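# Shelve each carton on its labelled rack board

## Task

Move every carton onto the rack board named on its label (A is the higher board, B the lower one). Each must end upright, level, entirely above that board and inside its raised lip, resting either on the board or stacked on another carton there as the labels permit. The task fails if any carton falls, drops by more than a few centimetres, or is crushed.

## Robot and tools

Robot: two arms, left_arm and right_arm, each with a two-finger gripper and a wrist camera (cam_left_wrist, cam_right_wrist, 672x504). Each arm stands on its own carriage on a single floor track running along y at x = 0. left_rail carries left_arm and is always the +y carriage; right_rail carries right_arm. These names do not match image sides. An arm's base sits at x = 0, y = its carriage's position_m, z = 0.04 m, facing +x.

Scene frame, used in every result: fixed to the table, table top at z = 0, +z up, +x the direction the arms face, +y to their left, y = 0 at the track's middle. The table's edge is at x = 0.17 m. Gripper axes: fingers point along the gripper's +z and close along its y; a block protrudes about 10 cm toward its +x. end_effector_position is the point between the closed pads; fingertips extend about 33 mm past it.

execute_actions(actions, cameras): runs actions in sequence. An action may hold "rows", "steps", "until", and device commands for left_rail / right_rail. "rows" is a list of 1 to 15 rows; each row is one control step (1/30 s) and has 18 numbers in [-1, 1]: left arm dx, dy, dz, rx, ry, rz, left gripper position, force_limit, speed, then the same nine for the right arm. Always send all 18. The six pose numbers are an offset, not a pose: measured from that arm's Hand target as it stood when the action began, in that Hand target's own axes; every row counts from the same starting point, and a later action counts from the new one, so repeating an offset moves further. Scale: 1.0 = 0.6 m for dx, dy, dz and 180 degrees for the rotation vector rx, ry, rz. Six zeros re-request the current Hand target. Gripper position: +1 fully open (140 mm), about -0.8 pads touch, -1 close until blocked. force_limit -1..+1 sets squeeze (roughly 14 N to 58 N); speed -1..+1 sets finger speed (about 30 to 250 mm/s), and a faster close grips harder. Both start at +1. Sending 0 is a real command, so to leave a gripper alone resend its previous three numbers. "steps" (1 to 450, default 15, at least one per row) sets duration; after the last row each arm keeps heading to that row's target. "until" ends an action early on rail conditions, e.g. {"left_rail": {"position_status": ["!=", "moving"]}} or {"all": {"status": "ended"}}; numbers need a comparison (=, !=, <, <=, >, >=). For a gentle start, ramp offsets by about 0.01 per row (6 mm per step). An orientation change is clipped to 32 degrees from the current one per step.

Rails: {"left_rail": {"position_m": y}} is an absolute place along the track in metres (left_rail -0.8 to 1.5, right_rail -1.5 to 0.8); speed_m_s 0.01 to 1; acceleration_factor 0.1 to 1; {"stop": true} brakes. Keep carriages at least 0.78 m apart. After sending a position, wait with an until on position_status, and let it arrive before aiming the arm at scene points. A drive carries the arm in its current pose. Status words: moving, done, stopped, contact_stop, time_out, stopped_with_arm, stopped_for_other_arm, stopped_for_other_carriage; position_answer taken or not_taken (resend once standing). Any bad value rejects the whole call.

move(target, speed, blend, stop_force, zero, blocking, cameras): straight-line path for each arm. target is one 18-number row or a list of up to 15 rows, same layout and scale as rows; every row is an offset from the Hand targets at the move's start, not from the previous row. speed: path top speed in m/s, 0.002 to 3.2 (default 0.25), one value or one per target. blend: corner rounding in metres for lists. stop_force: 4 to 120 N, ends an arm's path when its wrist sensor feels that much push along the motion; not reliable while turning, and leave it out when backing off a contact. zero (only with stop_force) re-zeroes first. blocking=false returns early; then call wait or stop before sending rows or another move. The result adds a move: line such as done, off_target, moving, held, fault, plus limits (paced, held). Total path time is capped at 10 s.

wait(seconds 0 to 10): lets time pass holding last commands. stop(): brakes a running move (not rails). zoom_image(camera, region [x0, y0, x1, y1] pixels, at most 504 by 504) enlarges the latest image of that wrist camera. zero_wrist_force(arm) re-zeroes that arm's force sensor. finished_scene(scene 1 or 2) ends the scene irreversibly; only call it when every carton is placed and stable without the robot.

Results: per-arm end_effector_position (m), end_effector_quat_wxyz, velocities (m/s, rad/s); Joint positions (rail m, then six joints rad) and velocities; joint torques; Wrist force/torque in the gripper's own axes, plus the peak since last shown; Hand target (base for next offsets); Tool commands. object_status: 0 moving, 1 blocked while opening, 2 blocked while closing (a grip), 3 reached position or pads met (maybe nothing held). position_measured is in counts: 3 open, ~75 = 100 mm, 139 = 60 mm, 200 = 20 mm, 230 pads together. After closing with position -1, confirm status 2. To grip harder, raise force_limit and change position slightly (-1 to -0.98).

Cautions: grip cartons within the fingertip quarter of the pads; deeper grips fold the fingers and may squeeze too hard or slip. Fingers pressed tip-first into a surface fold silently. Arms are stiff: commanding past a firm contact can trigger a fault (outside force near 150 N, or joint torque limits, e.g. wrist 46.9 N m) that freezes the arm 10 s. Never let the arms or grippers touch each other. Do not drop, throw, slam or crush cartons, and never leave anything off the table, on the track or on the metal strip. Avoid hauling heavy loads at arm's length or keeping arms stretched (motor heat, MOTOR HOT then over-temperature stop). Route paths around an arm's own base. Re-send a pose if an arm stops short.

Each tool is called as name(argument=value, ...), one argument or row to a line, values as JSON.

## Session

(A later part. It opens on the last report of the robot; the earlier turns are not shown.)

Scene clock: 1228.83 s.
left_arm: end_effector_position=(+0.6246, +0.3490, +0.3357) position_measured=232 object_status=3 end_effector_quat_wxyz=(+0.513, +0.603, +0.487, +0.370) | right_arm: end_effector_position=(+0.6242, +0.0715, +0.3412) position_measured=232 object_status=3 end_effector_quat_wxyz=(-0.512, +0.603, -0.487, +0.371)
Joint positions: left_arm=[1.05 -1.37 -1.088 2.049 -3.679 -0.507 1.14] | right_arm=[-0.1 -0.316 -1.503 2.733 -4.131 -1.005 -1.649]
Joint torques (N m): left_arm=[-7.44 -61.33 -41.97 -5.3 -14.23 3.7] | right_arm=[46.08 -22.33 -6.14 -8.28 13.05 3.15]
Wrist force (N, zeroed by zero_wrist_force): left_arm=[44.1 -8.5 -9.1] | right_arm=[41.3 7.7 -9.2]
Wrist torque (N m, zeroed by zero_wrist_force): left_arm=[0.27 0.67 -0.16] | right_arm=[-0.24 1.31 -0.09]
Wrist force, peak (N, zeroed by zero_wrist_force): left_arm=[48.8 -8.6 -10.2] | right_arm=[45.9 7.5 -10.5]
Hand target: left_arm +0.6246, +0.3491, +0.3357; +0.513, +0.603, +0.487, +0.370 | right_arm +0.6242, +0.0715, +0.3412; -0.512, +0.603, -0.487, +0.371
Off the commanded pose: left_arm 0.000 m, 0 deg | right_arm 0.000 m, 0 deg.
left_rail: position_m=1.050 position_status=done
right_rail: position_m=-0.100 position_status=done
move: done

move(
  target=[0.0552, 0.045, 0.2046, 0, 0, 0, -1, -0.5, -0.5, 0.0545, -0.045, 0.2048, 0, 0, 0, -1, -0.5, -0.5],
  speed=0.06,
  cameras=["all"],
)

zoom_image(
  camera="cam_left_wrist",
  region=[90, 100, 400, 410],
)

zoom_image(
  camera="cam_right_wrist",
  region=[350, 100, 660, 440],
)

Scene clock: 1235.47 s.
left_arm: end_effector_position=(+0.7545, +0.3493, +0.3358) position_measured=232 object_status=3 end_effector_quat_wxyz=(+0.513, +0.603, +0.487, +0.370) | right_arm: end_effector_position=(+0.7541, +0.0713, +0.3412) position_measured=232 object_status=3 end_effector_quat_wxyz=(-0.512, +0.603, -0.487, +0.371)
Joint positions: left_arm=[1.05 -1.19 -0.997 1.89 -3.709 -0.674 1.258] | right_arm=[-0.1 -0.214 -1.33 2.485 -4.069 -1.104 -1.622]
Joint torques (N m): left_arm=[-9.13 -71.48 -65.19 -2.34 -13.28 3.31] | right_arm=[46.99 -39.82 -39.85 -4.3 10.33 3.47]
Wrist force (N, zeroed by zero_wrist_force): left_arm=[37.3 -8.5 -7.7] | right_arm=[34.8 7.9 -7.2]
Wrist torque (N m, zeroed by zero_wrist_force): left_arm=[0.24 0.52 -0.15] | right_arm=[-0.23 1.19 -0.08]
Wrist force, peak (N, zeroed by zero_wrist_force): left_arm=[44.4 -8.3 -9.1] | right_arm=[41.5 7.8 -9.4]
Hand target: left_arm +0.7546, +0.3493, +0.3358; +0.513, +0.603, +0.487, +0.370 | right_arm +0.7541, +0.0713, +0.3412; -0.512, +0.603, -0.487, +0.371
Off the commanded pose: left_arm 0.000 m, 0 deg | right_arm 0.000 m, 0 deg.
left_rail: position_m=1.050 position_status=done
right_rail: position_m=-0.100 position_status=done
move: done
camera_calibration:
cam_left_wrist: T_world_to_cam=[[0.23577, -0.00059058, 0.971809, -0.490848], [-0.575666, -0.805754, 0.139172, 0.660802], [0.782957, -0.59225, -0.190313, -0.133906], [0, 0, 0, 1]] pos_world=[0.600971, 0.452849, 0.359561]
cam_right_wrist: T_world_to_cam=[[-0.181663, -0.0316825, -0.98285, 0.478809], [-0.522561, 0.849789, 0.0691934, 0.318313], [0.833023, 0.526169, -0.170931, -0.425292], [0, 0, 0, 1]] pos_world=[0.607598, -0.0315534, 0.375877]

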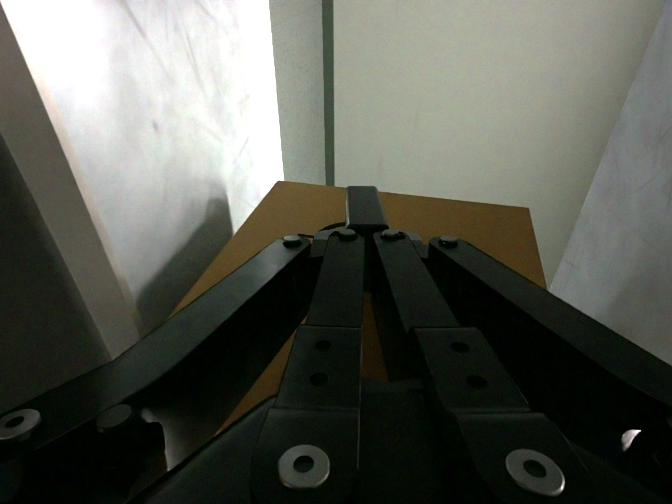

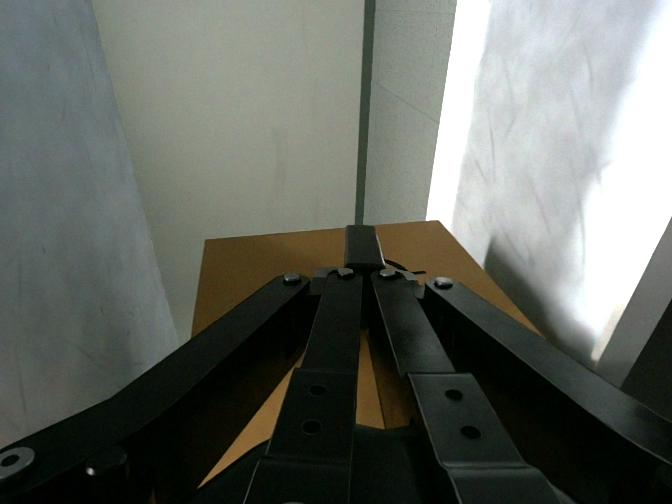

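Scaled by 1.626 from the camera's 672x504 image, which has a finer 960x720 frame.

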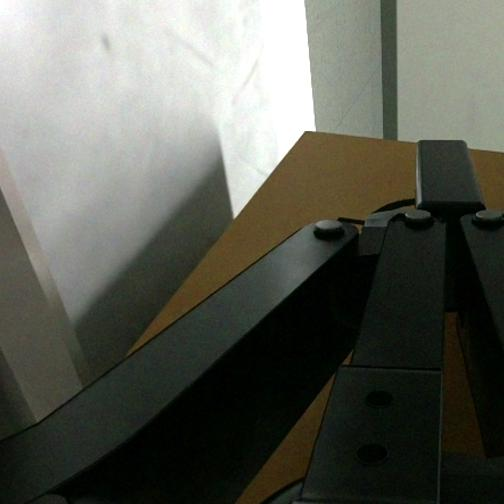

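Scaled by 1.482 from the camera's 672x504 image, which has a finer 960x720 frame.

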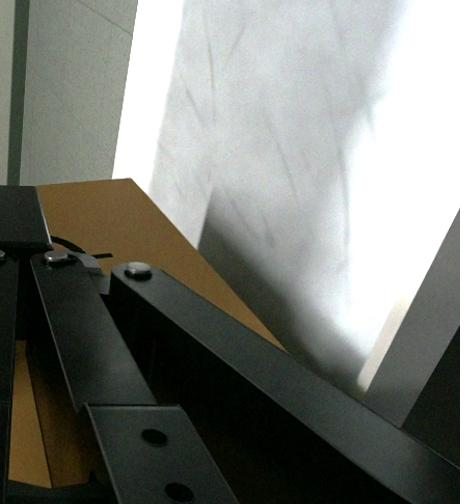

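move(
  target=[0.0243, 0.0201, 0.0914, 0, 0, 0, -1, -0.5, -0.5, 0.0252, -0.0211, 0.0962, 0, 0, 0, -1, -0.5, -0.5],
  speed=0.04,
  cameras=["all"],
)

zoom_image(
  camera="cam_left_wrist",
  region=[0, 60, 340, 400],
)

zoom_image(
  camera="cam_right_wrist",
  region=[332, 60, 672, 400],
)

Scene clock: 1247.67 s.
left_arm: end_effector_position=(+0.8125, +0.3492, +0.3359) position_measured=232 object_status=3 end_effector_quat_wxyz=(+0.513, +0.603, +0.487, +0.370) | right_arm: end_effector_position=(+0.8151, +0.0715, +0.3411) position_measured=232 object_status=3 end_effector_quat_wxyz=(-0.512, +0.603, -0.487, +0.371)
Joint positions: left_arm=[1.05 -1.119 -0.954 1.808 -3.696 -0.742 1.291] | right_arm=[-0.1 -0.186 -1.261 2.369 -4.025 -1.131 -1.615]
Joint torques (N m): left_arm=[-12.87 -75.36 -65.45 -2.5 -13.54 3.9] | right_arm=[49.18 -47.82 -42.09 -4.42 11.5 3.18]
Wrist force (N, zeroed by zero_wrist_force): left_arm=[40.1 -8.7 -8.5] | right_arm=[37.9 7.5 -8.1]
Wrist torque (N m, zeroed by zero_wrist_force): left_arm=[0.21 0.54 -0.17] | right_arm=[-0.31 1.17 -0.12]
Wrist force, peak (N, zeroed by zero_wrist_force): left_arm=[40.1 -8.7 -8.5] | right_arm=[37.9 7.5 -8.1]
Hand target: left_arm +0.8126, +0.3492, +0.3359; +0.513, +0.603, +0.487, +0.370 | right_arm +0.8151, +0.0715, +0.3411; -0.512, +0.603, -0.487, +0.371
Off the commanded pose: left_arm 0.000 m, 0 deg | right_arm 0.000 m, 0 deg.
left_rail: position_m=1.050 position_status=done
right_rail: position_m=-0.100 position_status=done
move: done
camera_calibration:
cam_left_wrist: T_world_to_cam=[[0.23577, -0.00059058, 0.971809, -0.50462], [-0.575666, -0.805754, 0.139172, 0.694096], [0.782957, -0.59225, -0.190313, -0.179357], [0, 0, 0, 1]] pos_world=[0.658971, 0.452749, 0.359661]
cam_right_wrist: T_world_to_cam=[[-0.181663, -0.0316825, -0.98285, 0.489893], [-0.522561, 0.849789, 0.0691934, 0.350104], [0.833023, 0.526169, -0.170931, -0.476159], [0, 0, 0, 1]] pos_world=[0.668598, -0.0314534, 0.375877]

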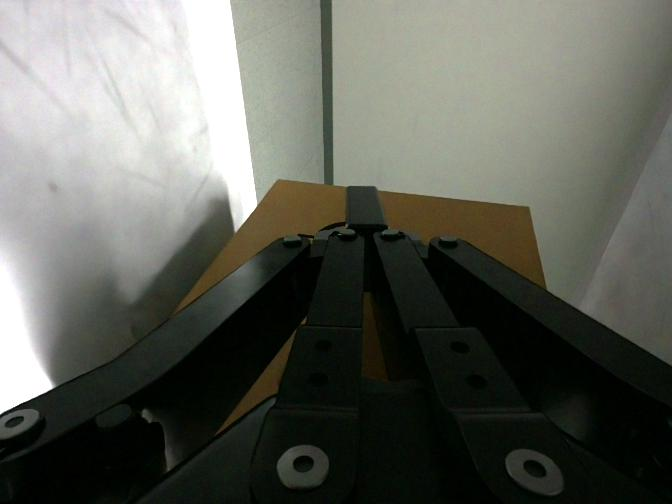

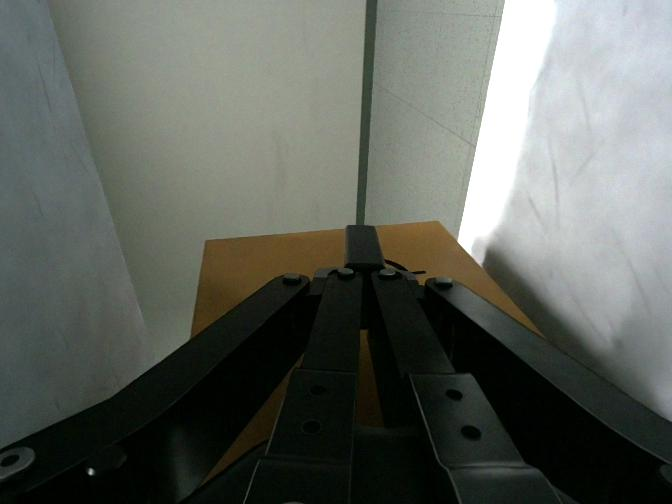

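Scaled by 1.482 from the camera's 672x504 image, which has a finer 960x720 frame.

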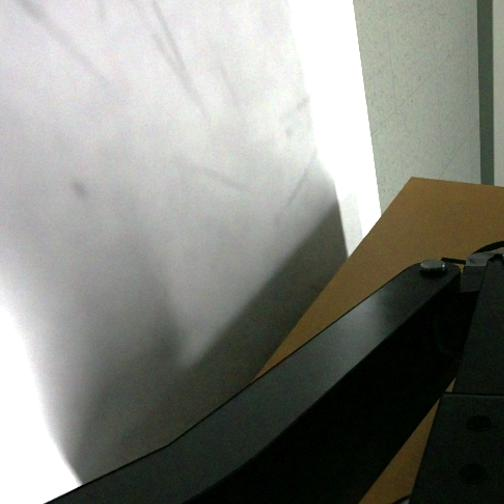

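Scaled by 1.482 from the camera's 672x504 image, which has a finer 960x720 frame.

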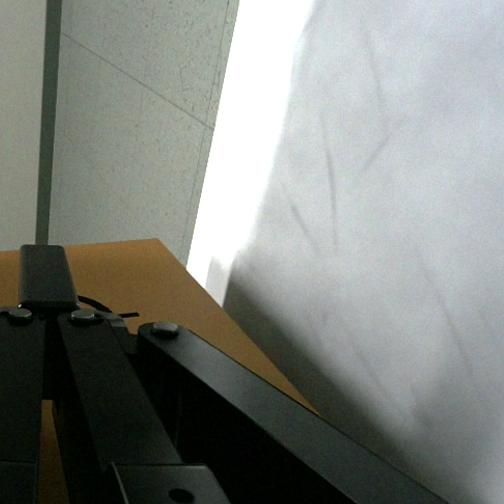

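move(
  target=[0.00314, -0.05706, 0.01171, 0, 0, 0, -1, -0.5, -0.5, 0.00314, 0.05706, 0.01171, 0, 0, 0, -1, -0.5, -0.5],
  speed=0.012,
  stop_force=7,
)

move(
  target=[0.0002, -0.0024, 0.0005, 0, 0, 0, -1, -0.5, -0.5, 0.0002, 0.0024, 0.0005, 0, 0, 0, -1, -0.5, -0.5],
  speed=0.006,
  stop_force=12,
  cameras=["all"],
)

zoom_image(
  camera="cam_left_wrist",
  region=[0, 60, 340, 400],
)

zoom_image(
  camera="cam_right_wrist",
  region=[332, 60, 672, 400],
)

Scene clock: 1258.90 s.
left_arm: end_effector_position=(+0.8126, +0.3492, +0.3116) position_measured=232 object_status=3 end_effector_quat_wxyz=(+0.513, +0.603, +0.487, +0.370) | right_arm: end_effector_position=(+0.8151, +0.0714, +0.3160) position_measured=232 object_status=3 end_effector_quat_wxyz=(-0.512, +0.603, -0.487, +0.371)
Joint positions: left_arm=[1.05 -1.119 -0.922 1.812 -3.731 -0.742 1.291] | right_arm=[-0.1 -0.186 -1.207 2.375 -4.084 -1.131 -1.615]
Joint torques (N m): left_arm=[-11.41 -95.46 -49.42 -1.2 -13.63 -0.01] | right_arm=[19.22 -65.05 -24.13 -2.46 18.28 -1]
Wrist force (N, zeroed by zero_wrist_force): left_arm=[37.5 -2.0 -10.2] | right_arm=[38.6 1.8 -9.2]
Wrist torque (N m, zeroed by zero_wrist_force): left_arm=[0.00 0.60 -0.23] | right_arm=[-0.15 1.29 -0.03]
Wrist force, peak (N, zeroed by zero_wrist_force): left_arm=[41.6 -9.0 -9.4] | right_arm=[39.0 -4.5 -12.2]
Hand target: left_arm +0.8126, +0.3492, +0.3116; +0.513, +0.603, +0.487, +0.370 (not the last commanded pose) | right_arm +0.8152, +0.0714, +0.3160; -0.512, +0.603, -0.487, +0.371 (not the last commanded pose)
Off the commanded pose: left_arm 0.011 m, 0 deg | right_arm 0.010 m, 0 deg.
left_rail: position_m=1.050 position_status=done
right_rail: position_m=-0.100 position_status=done
move: contact (left_arm, right_arm)

Scene clock: 1260.37 s.
left_arm: end_effector_position=(+0.8126, +0.3492, +0.3110) position_measured=232 object_status=3 end_effector_quat_wxyz=(+0.513, +0.602, +0.487, +0.370) | right_arm: end_effector_position=(+0.8152, +0.0714, +0.3155) position_measured=232 object_status=3 end_effector_quat_wxyz=(-0.512, +0.603, -0.487, +0.371)
Joint positions: left_arm=[1.05 -1.119 -0.921 1.812 -3.732 -0.742 1.291] | right_arm=[-0.1 -0.186 -1.206 2.375 -4.086 -1.131 -1.615]
Joint torques (N m): left_arm=[-12.65 -85.45 -39.92 2.74 -13.42 0.57] | right_arm=[18.43 -56.03 -14.87 1.34 17.09 -0.21]
Wrist force (N, zeroed by zero_wrist_force): left_arm=[38.1 9.5 -13.5] | right_arm=[37.9 -8.4 -15.4]
Wrist torque (N m, zeroed by zero_wrist_force): left_arm=[-0.32 0.49 -0.38] | right_arm=[0.09 1.21 0.09]
Wrist force, peak (N, zeroed by zero_wrist_force): left_arm=[38.4 11.8 -14.1] | right_arm=[38.1 -10.6 -16.3]
Hand target: left_arm +0.8126, +0.3492, +0.3110; +0.513, +0.602, +0.487, +0.370 (not the last commanded pose) | right_arm +0.8152, +0.0714, +0.3155; -0.512, +0.603, -0.487, +0.371 (not the last commanded pose)
Off the commanded pose: left_arm 0.001 m, 0 deg | right_arm 0.001 m, 0 deg.
left_rail: position_m=1.050 position_status=done
right_rail: position_m=-0.100 position_status=done
move: contact (left_arm, right_arm)
camera_calibration:
cam_left_wrist: T_world_to_cam=[[0.235655, -0.000260661, 0.971837, -0.48043], [-0.575653, -0.805729, 0.13937, 0.697547], [0.783001, -0.592284, -0.190024, -0.184303], [0, 0, 0, 1]] pos_world=[0.659071, 0.452749, 0.33466]
cam_right_wrist: T_world_to_cam=[[-0.181239, -0.0317827, -0.982925, 0.464294], [-0.522588, 0.849798, 0.0688808, 0.352071], [0.833099, 0.526149, -0.170626, -0.480812], [0, 0, 0, 1]] pos_world=[0.6687, -0.0314538, 0.350076]

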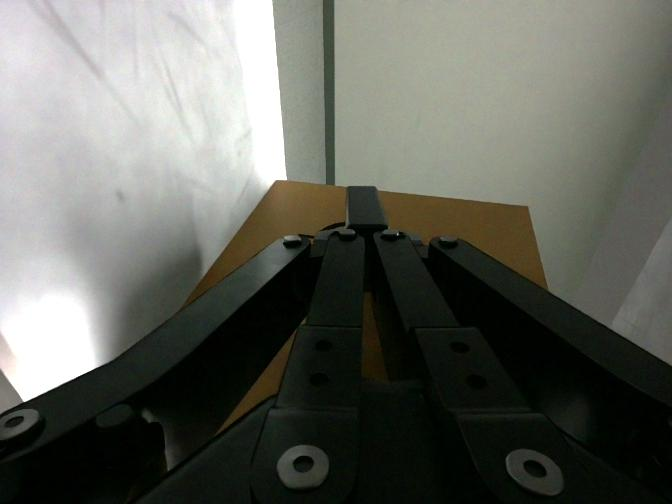

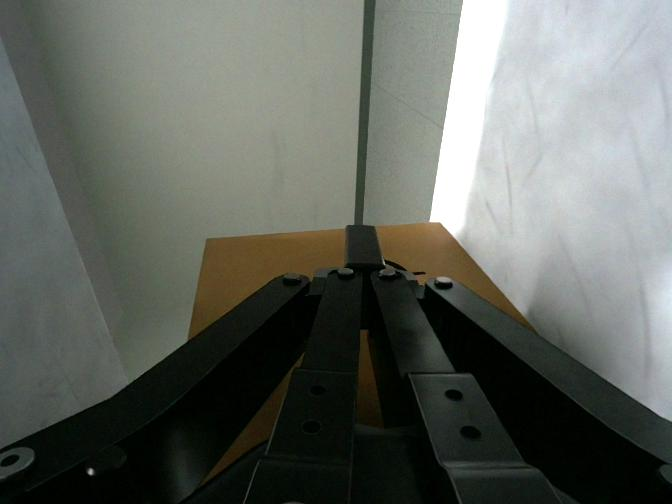

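Scaled by 1.482 from the camera's 672x504 image, which has a finer 960x720 frame.

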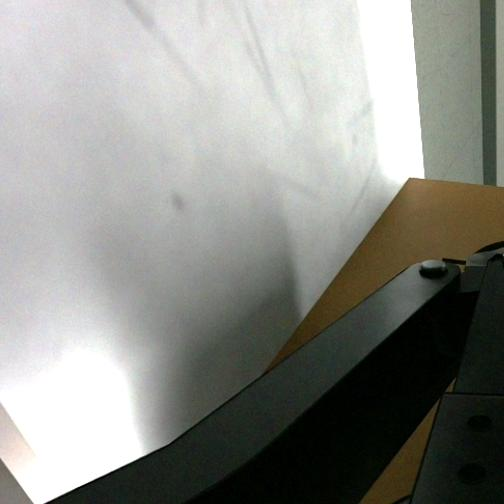

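Scaled by 1.482 from the camera's 672x504 image, which has a finer 960x720 frame.

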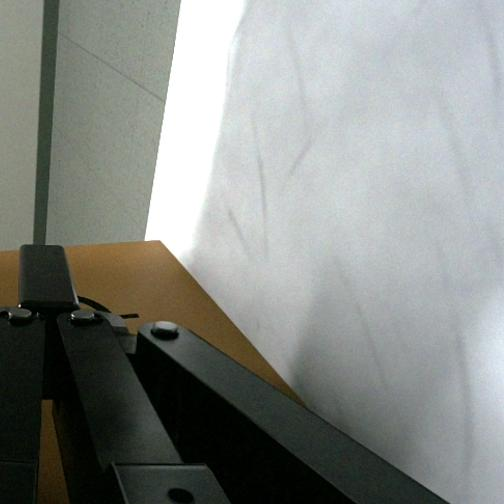

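move(
  target=[
    [-0.0001, 0.0011, -0.0002, 0, 0, 0, -1, -0.5, -0.5, -0.0001, -0.0011, -0.0002, 0, 0, 0, -1, -0.5, -0.5],
    [0.0031, 0.0011, -0.0011, 0, 0, 0, -1, -0.5, -0.5, 0.0031, -0.0011, -0.0011, 0, 0, 0, -1, -0.5, -0.5],
    [0.0096, 0.0011, -0.0028, 0, 0, 0, -1, -0.5, -0.5, 0.0096, -0.0011, -0.0028, 0, 0, 0, -1, -0.5, -0.5],
    [-0.0371, -0.0762, -0.3614, 0, 0, 0, -1, -0.5, -0.5, -0.0358, 0.0762, -0.3616, 0, 0, 0, -1, -0.5, -0.5],
  ],
  speed=[0.005, 0.005, 0.02, 0.15],
  cameras=["all"],
)

Scene clock: 1282.30 s.
left_arm: end_effector_position=(+0.5926, +0.3838, +0.3107) position_measured=232 object_status=3 end_effector_quat_wxyz=(+0.513, +0.602, +0.487, +0.370) | right_arm: end_effector_position=(+0.5952, +0.0367, +0.3154) position_measured=232 object_status=3 end_effector_quat_wxyz=(-0.512, +0.603, -0.487, +0.371)
Joint positions: left_arm=[1.05 -1.409 -1.101 2.152 -3.738 -0.471 1.104] | right_arm=[-0.1 -0.498 -1.453 2.828 -4.24 -0.829 -1.708]
Joint torques (N m): left_arm=[-19.08 -79.34 -14.89 -0.78 3.18 -3.29] | right_arm=[-16.64 -33.86 0.25 -1.09 4.16 -3.1]
Wrist force (N, zeroed by zero_wrist_force): left_arm=[-0.5 0.8 -0.6] | right_arm=[-0.3 -0.3 0.2]
Wrist torque (N m, zeroed by zero_wrist_force): left_arm=[0.18 0.12 -0.03] | right_arm=[-0.10 0.10 0.19]
Wrist force, peak (N, zeroed by zero_wrist_force): left_arm=[38.7 9.6 -13.8] | right_arm=[38.6 -7.9 -15.4]
Hand target: left_arm +0.5926, +0.3838, +0.3107; +0.513, +0.602, +0.487, +0.370 | right_arm +0.5951, +0.0367, +0.3154; -0.512, +0.603, -0.487, +0.371
Off the commanded pose: left_arm 0.000 m, 0 deg | right_arm 0.000 m, 0 deg.
left_rail: position_m=1.050 position_status=done
right_rail: position_m=-0.100 position_status=done
move: done
camera_calibration:
cam_left_wrist: T_world_to_cam=[[0.235578, -0.000202808, 0.971855, -0.42831], [-0.575664, -0.805721, 0.139373, 0.598881], [0.783016, -0.592296, -0.189927, 0.00828131], [0, 0, 0, 1]] pos_world=[0.43917, 0.487349, 0.33436]
cam_right_wrist: T_world_to_cam=[[-0.18124, -0.0317812, -0.982925, 0.423319], [-0.522588, 0.849798, 0.0688825, 0.266589], [0.833099, 0.526149, -0.170626, -0.279273], [0, 0, 0, 1]] pos_world=[0.4487, -0.0661538, 0.350076]

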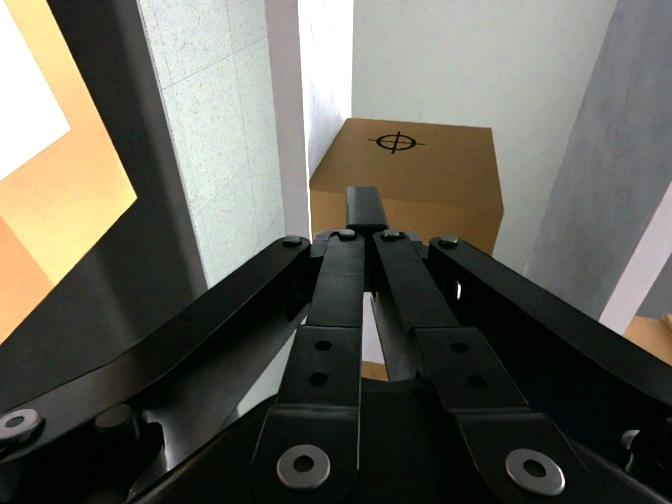

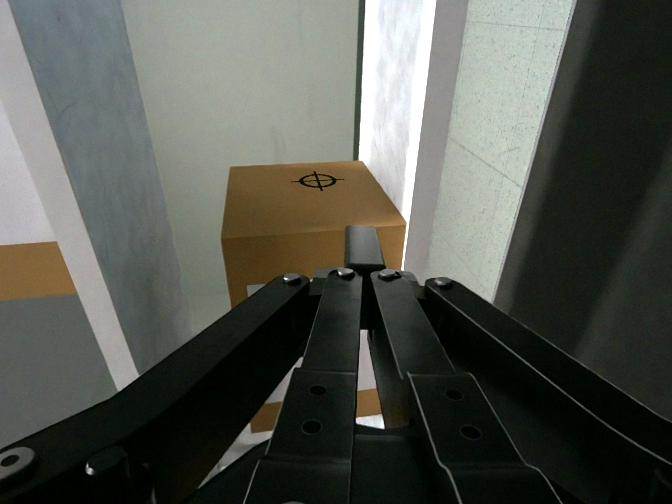

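move(
  target=[
    [0.3, 0.2833, -0.2715, 0.177, 0, -0.0477, -1, -0.5, -0.5, -0.3038, -0.1443, -0.0835, -0.1772, 0, 0.0471, -1, -0.5, -0.5],
    [0.4823, -0.021, -0.3507, 0.177, 0, -0.0477, -1, -0.5, -0.5, -0.451, 0.024, -0.0338, -0.1772, 0, 0.0471, -1, -0.5, -0.5],
  ],
  speed=0.3,
  cameras=["all"],
)

zoom_image(
  camera="cam_left_wrist",
  region=[0, 60, 340, 320],
)

zoom_image(
  camera="cam_right_wrist",
  region=[332, 80, 672, 340],
)

Scene clock: 1296.70 s.
left_arm: end_effector_position=(+0.4644, +0.7177, +0.3247) position_measured=232 object_status=3 end_effector_quat_wxyz=(+0.354, +0.682, +0.612, +0.183) | right_arm: end_effector_position=(+0.5052, +0.2931, +0.3192) position_measured=232 object_status=3 end_effector_quat_wxyz=(-0.352, +0.683, -0.613, +0.185)
Joint positions: left_arm=[1.05 -1.356 -2.151 2.578 -2.528 -0.911 0.508] | right_arm=[-0.1 0.405 -1.845 2.495 -3.038 -1.607 -1.289]
Joint torques (N m): left_arm=[-19.58 -11.4 -36.18 -3.08 3.66 -4] | right_arm=[20.38 -8.23 -52.82 -7.3 -4.41 3.42]
Wrist force (N, zeroed by zero_wrist_force): left_arm=[-0.7 0.5 0.5] | right_arm=[-0.8 1.0 -0.4]
Wrist torque (N m, zeroed by zero_wrist_force): left_arm=[0.00 0.41 -0.16] | right_arm=[0.13 0.21 -0.05]
Wrist force, peak (N, zeroed by zero_wrist_force): left_arm=[-2.8 3.7 -0.2] | right_arm=[-2.0 -0.9 -1.7]
Hand target: left_arm +0.4644, +0.7178, +0.3246; +0.354, +0.682, +0.612, +0.183 | right_arm +0.5053, +0.2931, +0.3193; -0.352, +0.683, -0.613, +0.185
Off the commanded pose: left_arm 0.000 m, 0 deg | right_arm 0.000 m, 0 deg.
left_rail: position_m=1.050 position_status=done
right_rail: position_m=-0.100 position_status=done
move: done
camera_calibration:
cam_left_wrist: T_world_to_cam=[[0.726875, 0.000284888, 0.686769, -0.547546], [-0.407005, -0.805291, 0.431107, 0.618867], [0.553172, -0.59288, -0.58523, 0.544674], [0, 0, 0, 1]] pos_world=[0.348581, 0.82145, 0.427999]
cam_right_wrist: T_world_to_cam=[[-0.687572, -0.0306549, -0.725468, 0.592232], [-0.399558, 0.850217, 0.342761, -0.148215], [0.606298, 0.52554, -0.596834, -0.0876846], [0, 0, 0, 1]] pos_world=[0.401144, 0.190252, 0.428115]

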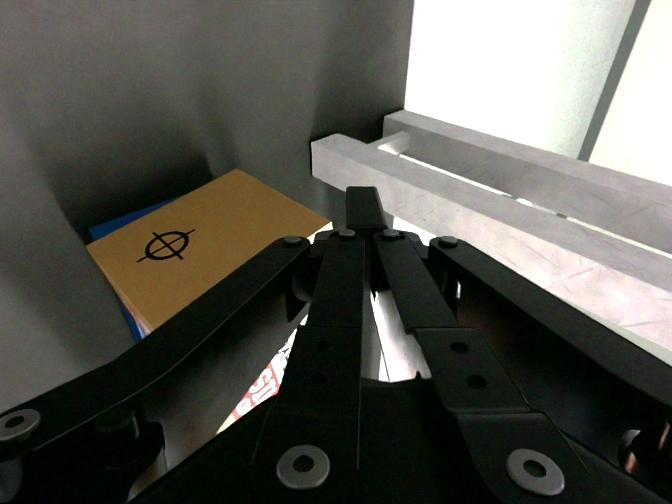

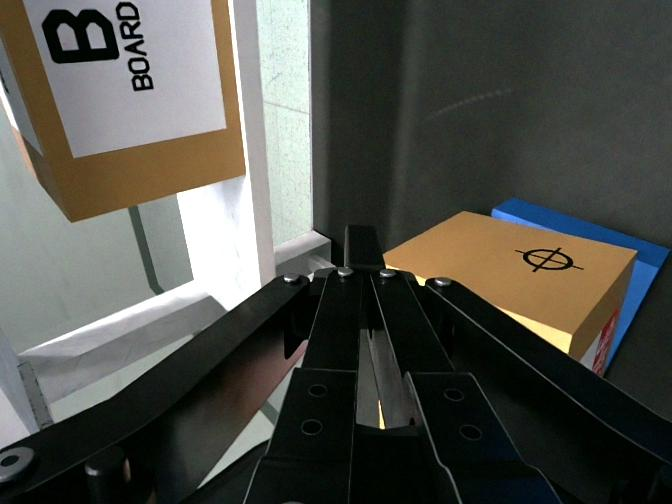

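Scaled by 1.482 from the camera's 672x504 image, which has a finer 960x720 frame.

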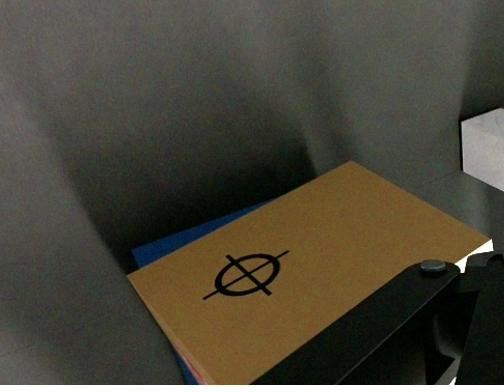

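Scaled by 1.482 from the camera's 672x504 image, which has a finer 960x720 frame.

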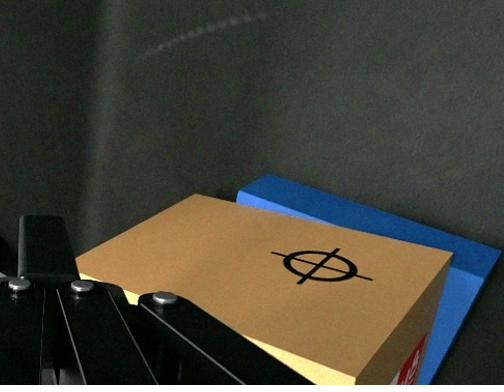

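move(
  target=[-0.0618, -0.2815, 0.229, -0.00813, 0.03143, -0.03036, -1, -0.5, -0.5, -0.0012, 0.2545, 0.1975, -0.00813, -0.03143, -0.03036, -1, -0.5, -0.5],
  speed=0.2,
)

zero_wrist_force(
  arm="left_arm",
)

zero_wrist_force(
  arm="right_arm",
)

Scene clock: 1312.27 s.
left_arm: end_effector_position=(+0.4323, +0.6460, +0.1182) position_measured=232 object_status=3 end_effector_quat_wxyz=(+0.341, +0.638, +0.659, +0.207) | right_arm: end_effector_position=(+0.4783, +0.3239, +0.1304) position_measured=232 object_status=3 end_effector_quat_wxyz=(-0.364, +0.724, -0.564, +0.160)
Joint positions: left_arm=[1.05 -1.528 -1.58 2.704 -2.97 -0.787 0.126] | right_arm=[-0.1 0.417 -1.385 2.661 -3.662 -1.513 -1.376]
Joint torques (N m): left_arm=[19.1 -7.38 -37.51 -6.01 4.07 3.6] | right_arm=[18.94 -22.11 -7.95 -6.7 3.84 -2.96]
Wrist force (N, zeroed by zero_wrist_force): left_arm=[-0.5 1.2 0.7] | right_arm=[-0.3 1.1 -0.3]
Wrist torque (N m, zeroed by zero_wrist_force): left_arm=[0.14 0.39 -0.38] | right_arm=[0.09 0.09 0.16]
Wrist force, peak (N, zeroed by zero_wrist_force): left_arm=[-0.6 2.5 -0.2] | right_arm=[-0.3 2.5 0.5]
Hand target: left_arm +0.4323, +0.6460, +0.1182; +0.341, +0.638, +0.659, +0.207 | right_arm +0.4783, +0.3239, +0.1304; -0.364, +0.724, -0.564, +0.160
Off the commanded pose: left_arm 0.000 m, 0 deg | right_arm 0.000 m, 0 deg.
left_rail: position_m=1.050 position_status=done
right_rail: position_m=-0.100 position_status=done
move: done

Wrist force sensor zeroed.

Wrist force sensor zeroed.

move(
  target=[-0.0515, 0, 0.0138, 0, 0, 0, -1, -0.5, -0.5, -0.0515, 0, 0.0138, 0, 0, 0, -1, -0.5, -0.5],
  speed=0.015,
  stop_force=10,
  cameras=["all"],
)

zoom_image(
  camera="cam_left_wrist",
  region=[290, 180, 440, 300],
)

zoom_image(
  camera="cam_right_wrist",
  region=[290, 200, 440, 320],
)

Scene clock: 1318.07 s.
left_arm: end_effector_position=(+0.4356, +0.6230, +0.1182) position_measured=232 object_status=3 end_effector_quat_wxyz=(+0.341, +0.638, +0.659, +0.207) | right_arm: end_effector_position=(+0.4751, +0.3470, +0.1303) position_measured=232 object_status=3 end_effector_quat_wxyz=(-0.364, +0.724, -0.564, +0.160)
Joint positions: left_arm=[1.05 -1.522 -1.539 2.665 -2.977 -0.789 0.134] | right_arm=[-0.1 0.477 -1.367 2.63 -3.652 -1.557 -1.335]
Joint torques (N m): left_arm=[-19.01 -43.26 -18.85 -4.22 1.78 -1.77] | right_arm=[-15.03 -44.43 -9.28 -6.47 6.53 -2.5]
Wrist force (N, zeroed by zero_wrist_force): left_arm=[7.4 0.7 -1.8] | right_arm=[7.7 -2.5 -3.4]
Wrist torque (N m, zeroed by zero_wrist_force): left_arm=[0.00 0.14 -0.01] | right_arm=[0.06 0.20 0.01]
Wrist force, peak (N, zeroed by zero_wrist_force): left_arm=[19.5 1.0 -15.4] | right_arm=[16.1 -0.3 -13.9]
Hand target: left_arm +0.4356, +0.6230, +0.1182; +0.341, +0.638, +0.659, +0.207 (not the last commanded pose) | right_arm +0.4751, +0.3470, +0.1303; -0.364, +0.724, -0.564, +0.160 (not the last commanded pose)
Off the commanded pose: left_arm 0.009 m, 0 deg | right_arm 0.009 m, 0 deg.
left_rail: position_m=1.050 position_status=done
right_rail: position_m=-0.100 position_status=done
move: contact (left_arm, right_arm)
camera_calibration:
cam_left_wrist: T_world_to_cam=[[0.719945, 0.101609, 0.686553, -0.44484], [-0.290813, -0.854028, 0.431351, 0.599549], [0.630165, -0.510208, -0.585304, 0.298664], [0, 0, 0, 1]] pos_world=[0.306409, 0.709612, 0.221599]
cam_right_wrist: T_world_to_cam=[[-0.676833, -0.126129, -0.725251, 0.464085], [-0.513936, 0.786324, 0.342876, -0.0649197], [0.527036, 0.604802, -0.597032, -0.20036], [0, 0, 0, 1]] pos_world=[0.386341, 0.230761, 0.239216]

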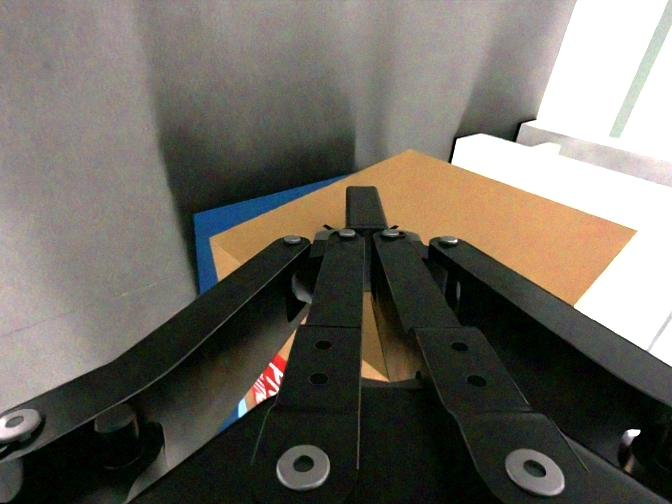

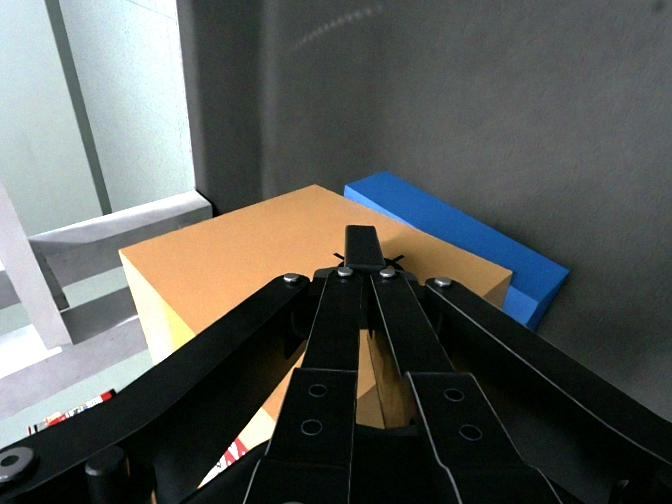

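Scaled by 3.360 from the camera's 672x504 image, which has a finer 960x720 frame.

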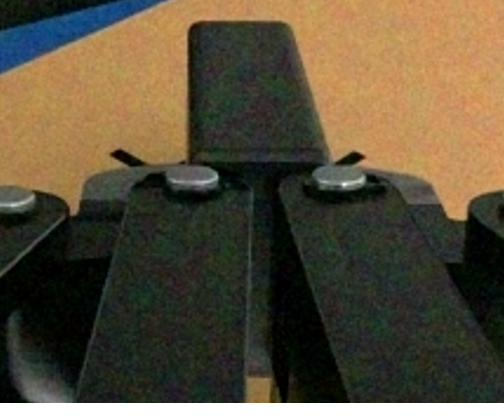

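Scaled by 3.360 from the camera's 672x504 image, which has a finer 960x720 frame.

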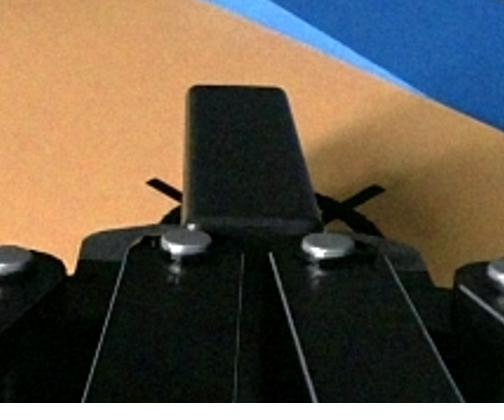

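move(
  target=[
    [-0.0015, 0, -0.0057, 0, 0, 0, -1, -0.5, -0.5, -0.0015, 0, -0.0057, 0, 0, 0, -1, -0.5, -0.5],
    [-0.0035, 0, -0.0052, 0, 0, 0, -1, -0.5, -0.5, -0.0035, 0, -0.0052, 0, 0, 0, -1, -0.5, -0.5],
    [-0.0081, 0.0177, -0.0223, 0, 0, 0, -1, -0.5, -0.5, -0.0081, -0.0177, -0.0223, 0, 0, 0, -1, -0.5, -0.5],
  ],
  speed=0.015,
  cameras=["all"],
)

Scene clock: 1326.73 s.
left_arm: end_effector_position=(+0.4332, +0.6215, +0.1357) position_measured=232 object_status=3 end_effector_quat_wxyz=(+0.341, +0.638, +0.659, +0.207) | right_arm: end_effector_position=(+0.4724, +0.3480, +0.1478) position_measured=232 object_status=3 end_effector_quat_wxyz=(-0.364, +0.724, -0.564, +0.160)
Joint positions: left_arm=[1.05 -1.528 -1.595 2.653 -2.903 -0.787 0.125] | right_arm=[-0.1 0.483 -1.422 2.626 -3.592 -1.561 -1.331]
Joint torques (N m): left_arm=[-26.9 -42.74 -69.19 -11.97 0.39 -3.08] | right_arm=[37.62 -49.34 -52.7 -6.6 8.7 3.01]
Wrist force (N, zeroed by zero_wrist_force): left_arm=[36.5 -6.7 -2.0] | right_arm=[33.6 4.3 -4.6]
Wrist torque (N m, zeroed by zero_wrist_force): left_arm=[0.24 0.68 0.33] | right_arm=[-0.13 1.10 -0.25]
Wrist force, peak (N, zeroed by zero_wrist_force): left_arm=[37.5 -6.5 -2.1] | right_arm=[34.4 3.9 -5.7]
Hand target: left_arm +0.4332, +0.6215, +0.1358; +0.341, +0.638, +0.659, +0.207 | right_arm +0.4724, +0.3480, +0.1479; -0.364, +0.724, -0.564, +0.160
Off the commanded pose: left_arm 0.000 m, 0 deg | right_arm 0.000 m, 0 deg.
left_rail: position_m=1.050 position_status=done
right_rail: position_m=-0.100 position_status=done
move: done
camera_calibration:
cam_left_wrist: T_world_to_cam=[[0.719903, 0.101489, 0.686614, -0.454963], [-0.290914, -0.854043, 0.431254, 0.590115], [0.630165, -0.510207, -0.585304, 0.30959], [0, 0, 0, 1]] pos_world=[0.304109, 0.708112, 0.239099]
cam_right_wrist: T_world_to_cam=[[-0.67684, -0.126135, -0.725243, 0.475133], [-0.513894, 0.786372, 0.34283, -0.0729794], [0.527068, 0.604739, -0.597068, -0.189075], [0, 0, 0, 1]] pos_world=[0.38374, 0.231661, 0.256716]

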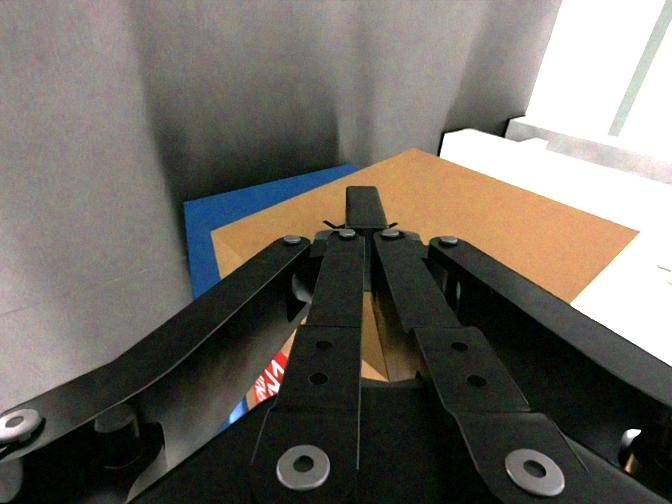

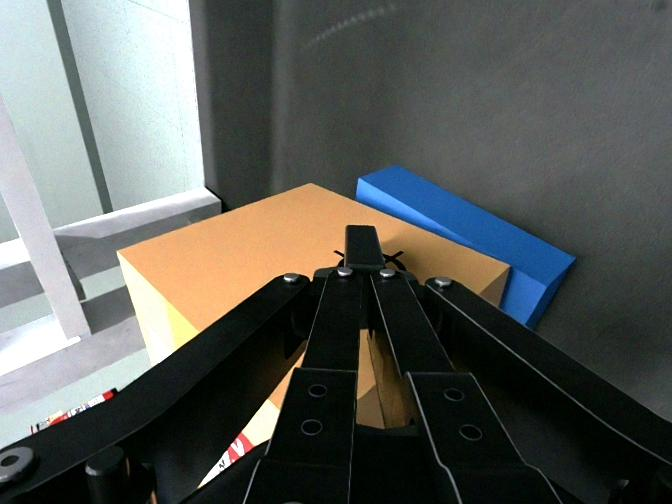

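move(
  target=[
    [-0.0003, 0, 0.0001, 0, 0, 0, -1, -0.5, -0.5, -0.0003, 0, 0.0001, 0, 0, 0, -1, -0.5, -0.5],
    [-0.0476, 0.1827, -0.1763, 0, 0, 0, -1, -0.5, -0.5, -0.0476, -0.1827, -0.1763, 0, 0, 0, -1, -0.5, -0.5],
  ],
  speed=0.07,
)

Scene clock: 1334.73 s.
left_arm: end_effector_position=(+0.4331, +0.6215, +0.2907) position_measured=232 object_status=3 end_effector_quat_wxyz=(+0.341, +0.638, +0.659, +0.207) | right_arm: end_effector_position=(+0.4724, +0.3487, +0.3028) position_measured=232 object_status=3 end_effector_quat_wxyz=(-0.364, +0.724, -0.564, +0.160)
Joint positions: left_arm=[1.05 -1.528 -1.937 2.494 -2.403 -0.787 0.125] | right_arm=[-0.1 0.485 -1.801 2.503 -3.09 -1.563 -1.33]
Joint torques (N m): left_arm=[-36.99 -22.14 -92.76 -15.27 3.86 -3.81] | right_arm=[30.4 -33.55 -74.82 -7.37 22.96 0.38]
Wrist force (N, zeroed by zero_wrist_force): left_arm=[55.2 -6.9 -5.4] | right_arm=[50.9 3.5 -9.5]
Wrist torque (N m, zeroed by zero_wrist_force): left_arm=[0.30 0.87 0.34] | right_arm=[-0.09 1.62 -0.25]
Wrist force, peak (N, zeroed by zero_wrist_force): left_arm=[58.4 -6.3 -7.3] | right_arm=[53.5 2.6 -11.6]
Hand target: left_arm +0.4331, +0.6215, +0.2908; +0.341, +0.638, +0.659, +0.207 | right_arm +0.4724, +0.3487, +0.3028; -0.364, +0.724, -0.564, +0.160
Off the commanded pose: left_arm 0.000 m, 0 deg | right_arm 0.000 m, 0 deg.
left_rail: position_m=1.050 position_status=done
right_rail: position_m=-0.100 position_status=done
move: done

move(
  target=[
    [0.0007, 0, -0.0002, 0, 0, 0, -1, -0.5, -0.5, 0.0007, 0, -0.0002, 0, 0, 0, -1, -0.5, -0.5],
    [-0.0466, 0.1827, -0.1766, 0, 0, 0, -1, -0.5, -0.5, -0.0466, -0.1827, -0.1766, 0, 0, 0, -1, -0.5, -0.5],
  ],
  speed=0.07,
)

Scene clock: 1341.60 s.
left_arm: end_effector_position=(+0.4328, +0.6222, +0.4457) position_measured=232 object_status=3 end_effector_quat_wxyz=(+0.341, +0.638, +0.659, +0.207) | right_arm: end_effector_position=(+0.4724, +0.3488, +0.4578) position_measured=232 object_status=3 end_effector_quat_wxyz=(-0.364, +0.724, -0.564, +0.160)
Joint positions: left_arm=[1.05 -1.529 -2.074 2.271 -2.042 -0.787 0.124] | right_arm=[-0.1 0.485 -1.984 2.302 -2.706 -1.563 -1.33]
Joint torques (N m): left_arm=[-37.02 -11.33 -92.08 -17.42 4.08 -3.84] | right_arm=[45.59 -24.87 -80.98 -7.61 21.24 2.4]
Wrist force (N, zeroed by zero_wrist_force): left_arm=[61.8 -8.0 -7.5] | right_arm=[57.4 3.1 -11.3]
Wrist torque (N m, zeroed by zero_wrist_force): left_arm=[0.17 1.08 0.34] | right_arm=[-0.14 1.81 -0.31]
Wrist force, peak (N, zeroed by zero_wrist_force): left_arm=[62.8 -7.1 -7.4] | right_arm=[57.7 2.1 -12.5]
Hand target: left_arm +0.4328, +0.6222, +0.4458; +0.341, +0.638, +0.659, +0.207 | right_arm +0.4724, +0.3488, +0.4578; -0.364, +0.724, -0.564, +0.160
Off the commanded pose: left_arm 0.000 m, 0 deg | right_arm 0.000 m, 0 deg.
left_rail: position_m=1.050 position_status=done
right_rail: position_m=-0.100 position_status=done
move: done

move(
  target=[
    [0.0009, 0, -0.0002, 0, 0, 0, -1, -0.5, -0.5, 0.0009, 0, -0.0002, 0, 0, 0, -1, -0.5, -0.5],
    [-0.0464, 0.1827, -0.1766, 0, 0, 0, -1, -0.5, -0.5, -0.0464, -0.1827, -0.1766, 0, 0, 0, -1, -0.5, -0.5],
  ],
  speed=0.07,
)

Scene clock: 1347.00 s.
left_arm: end_effector_position=(+0.4326, +0.6230, +0.6006) position_measured=232 object_status=3 end_effector_quat_wxyz=(+0.341, +0.638, +0.659, +0.207) | right_arm: end_effector_position=(+0.4724, +0.3488, +0.6128) position_measured=232 object_status=3 end_effector_quat_wxyz=(-0.364, +0.724, -0.564, +0.160)
Joint positions: left_arm=[1.05 -1.53 -2.093 2.007 -1.759 -0.787 0.123] | right_arm=[-0.1 0.485 -2.036 2.053 -2.406 -1.563 -1.33]
Joint torques (N m): left_arm=[-37.9 22.26 -84.42 -17.18 4.2 -3.76] | right_arm=[50.62 -3.57 -80.64 -7.83 18.69 3.37]
Wrist force (N, zeroed by zero_wrist_force): left_arm=[62.2 -7.9 -7.3] | right_arm=[57.3 2.9 -11.1]
Wrist torque (N m, zeroed by zero_wrist_force): left_arm=[0.18 1.04 0.35] | right_arm=[-0.17 1.91 -0.28]
Wrist force, peak (N, zeroed by zero_wrist_force): left_arm=[62.8 -7.0 -7.4] | right_arm=[57.7 3.0 -11.3]
Hand target: left_arm +0.4326, +0.6230, +0.6007; +0.341, +0.638, +0.659, +0.207 | right_arm +0.4724, +0.3489, +0.6128; -0.364, +0.724, -0.564, +0.160
Off the commanded pose: left_arm 0.000 m, 0 deg | right_arm 0.000 m, 0 deg.
left_rail: position_m=1.050 position_status=done
right_rail: position_m=-0.100 position_status=done
move: done

move(
  target=[
    [-0.07775, 0.07037, 0.09368, 0.00422, -0.0163, 0.01575, -1, -0.5, -0.5, 0.10857, -0.04658, 0.01913, 0.00422, 0.0163, 0.01575, -1, -0.5, -0.5],
    [-0.15772, 0.14347, 0.19078, 0.00844, -0.0326, 0.03149, -1, -0.5, -0.5, 0.21693, -0.09617, 0.04142, 0.00844, 0.0326, 0.03149, -1, -0.5, -0.5],
  ],
  speed=0.06,
  blend=[0.01, 0],
)

Scene clock: 1362.67 s.
left_arm: end_effector_position=(+0.5700, +0.5202, +0.6011) position_measured=232 object_status=3 end_effector_quat_wxyz=(+0.355, +0.684, +0.611, +0.182) | right_arm: end_effector_position=(+0.5695, +0.2419, +0.6133) position_measured=232 object_status=3 end_effector_quat_wxyz=(-0.352, +0.681, -0.615, +0.186)
Joint positions: left_arm=[1.05 -1.236 -1.803 1.894 -2.268 -0.978 0.638] | right_arm=[-0.1 0.227 -2.024 2.046 -2.407 -1.48 -1.407]
Joint torques (N m): left_arm=[0.94 -10.99 -81.07 -16.32 -7.89 4.1] | right_arm=[2.92 -6.32 -77.92 -10.31 18.24 -2.75]
Wrist force (N, zeroed by zero_wrist_force): left_arm=[40.6 -7.0 -2.5] | right_arm=[36.8 3.8 -5.4]
Wrist torque (N m, zeroed by zero_wrist_force): left_arm=[0.22 0.57 0.12] | right_arm=[-0.15 1.25 -0.14]
Wrist force, peak (N, zeroed by zero_wrist_force): left_arm=[65.6 -8.8 -8.7] | right_arm=[59.4 3.6 -12.2]
Hand target: left_arm +0.5700, +0.5201, +0.6011; +0.355, +0.684, +0.611, +0.182 | right_arm +0.5695, +0.2418, +0.6132; -0.352, +0.681, -0.615, +0.186
Off the commanded pose: left_arm 0.000 m, 0 deg | right_arm 0.000 m, 0 deg.
left_rail: position_m=1.050 position_status=done
right_rail: position_m=-0.100 position_status=done
move: done

move(
  target=[0.0406, 0.1532, 0.1477, 0, 0, 0, -1, -0.5, -0.5, 0.0384, -0.1532, 0.1483, 0, 0, 0, -1, -0.5, -0.5],
  speed=0.07,
  cameras=["all"],
)

zoom_image(
  camera="cam_left_wrist",
  region=[0, 100, 400, 400],
)

zoom_image(
  camera="cam_right_wrist",
  region=[272, 100, 672, 400],
)

Scene clock: 1368.53 s.
left_arm: end_effector_position=(+0.6999, +0.5201, +0.6013) position_measured=232 object_status=3 end_effector_quat_wxyz=(+0.355, +0.684, +0.611, +0.182) | right_arm: end_effector_position=(+0.6994, +0.2416, +0.6133) position_measured=232 object_status=3 end_effector_quat_wxyz=(-0.352, +0.681, -0.615, +0.186)
Joint positions: left_arm=[1.05 -1.03 -1.636 1.769 -2.407 -1.104 0.828] | right_arm=[-0.1 0.169 -1.817 1.914 -2.478 -1.438 -1.448]
Joint torques (N m): left_arm=[-6.32 -29.79 -80.91 -15.47 -9.1 3.91] | right_arm=[3.79 -23.09 -79.62 -9.79 17.64 -2.7]
Wrist force (N, zeroed by zero_wrist_force): left_arm=[37.5 -6.2 -2.9] | right_arm=[34.4 3.7 -4.6]
Wrist torque (N m, zeroed by zero_wrist_force): left_arm=[0.32 0.61 0.11] | right_arm=[-0.14 1.18 -0.14]
Wrist force, peak (N, zeroed by zero_wrist_force): left_arm=[40.8 -8.0 -3.6] | right_arm=[37.6 3.5 -6.0]
Hand target: left_arm +0.7000, +0.5201, +0.6013; +0.355, +0.684, +0.611, +0.182 | right_arm +0.6995, +0.2416, +0.6133; -0.352, +0.681, -0.615, +0.186
Off the commanded pose: left_arm 0.000 m, 0 deg | right_arm 0.000 m, 0 deg.
left_rail: position_m=1.050 position_status=done
right_rail: position_m=-0.100 position_status=done
move: done
camera_calibration:
cam_left_wrist: T_world_to_cam=[[0.726846, -0.003408, 0.686792, -0.90669], [-0.411133, -0.803182, 0.431125, 0.438127], [0.550149, -0.595724, -0.585191, 0.462719], [0, 0, 0, 1]] pos_world=[0.584588, 0.624459, 0.704599]
cam_right_wrist: T_world_to_cam=[[-0.68757, -0.0270552, -0.725613, 0.936743], [-0.39522, 0.852257, 0.342722, -0.13117], [0.609137, 0.522423, -0.59668, -0.00428025], [0, 0, 0, 1]] pos_world=[0.594843, 0.13937, 0.722114]

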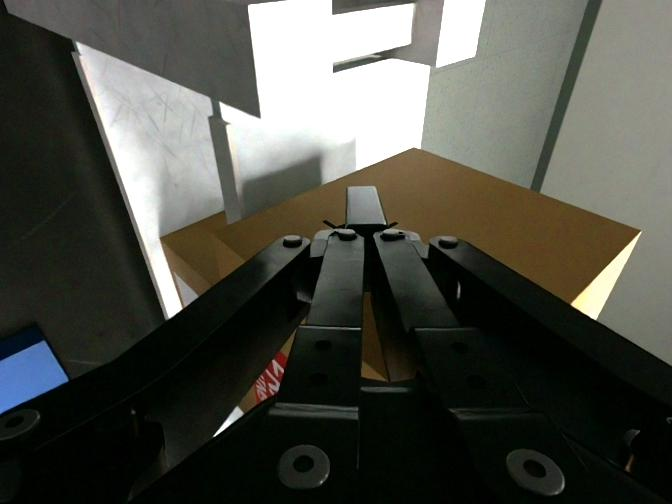

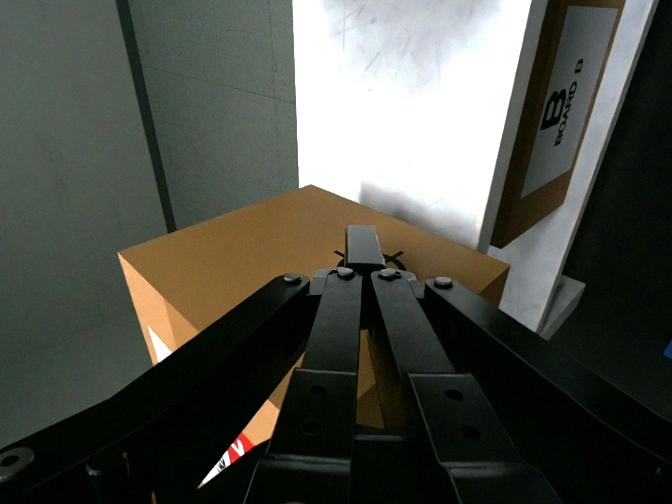

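Scaled by 1.260 from the camera's 672x504 image, which has a finer 960x720 frame.

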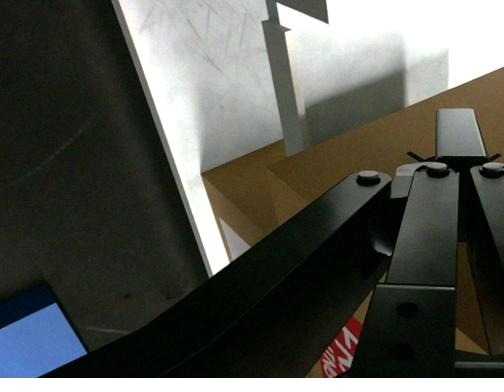

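Scaled by 1.260 from the camera's 672x504 image, which has a finer 960x720 frame.

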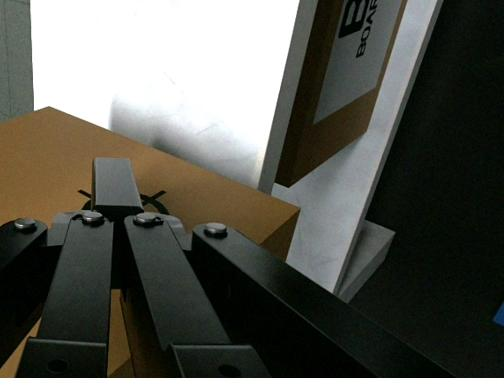

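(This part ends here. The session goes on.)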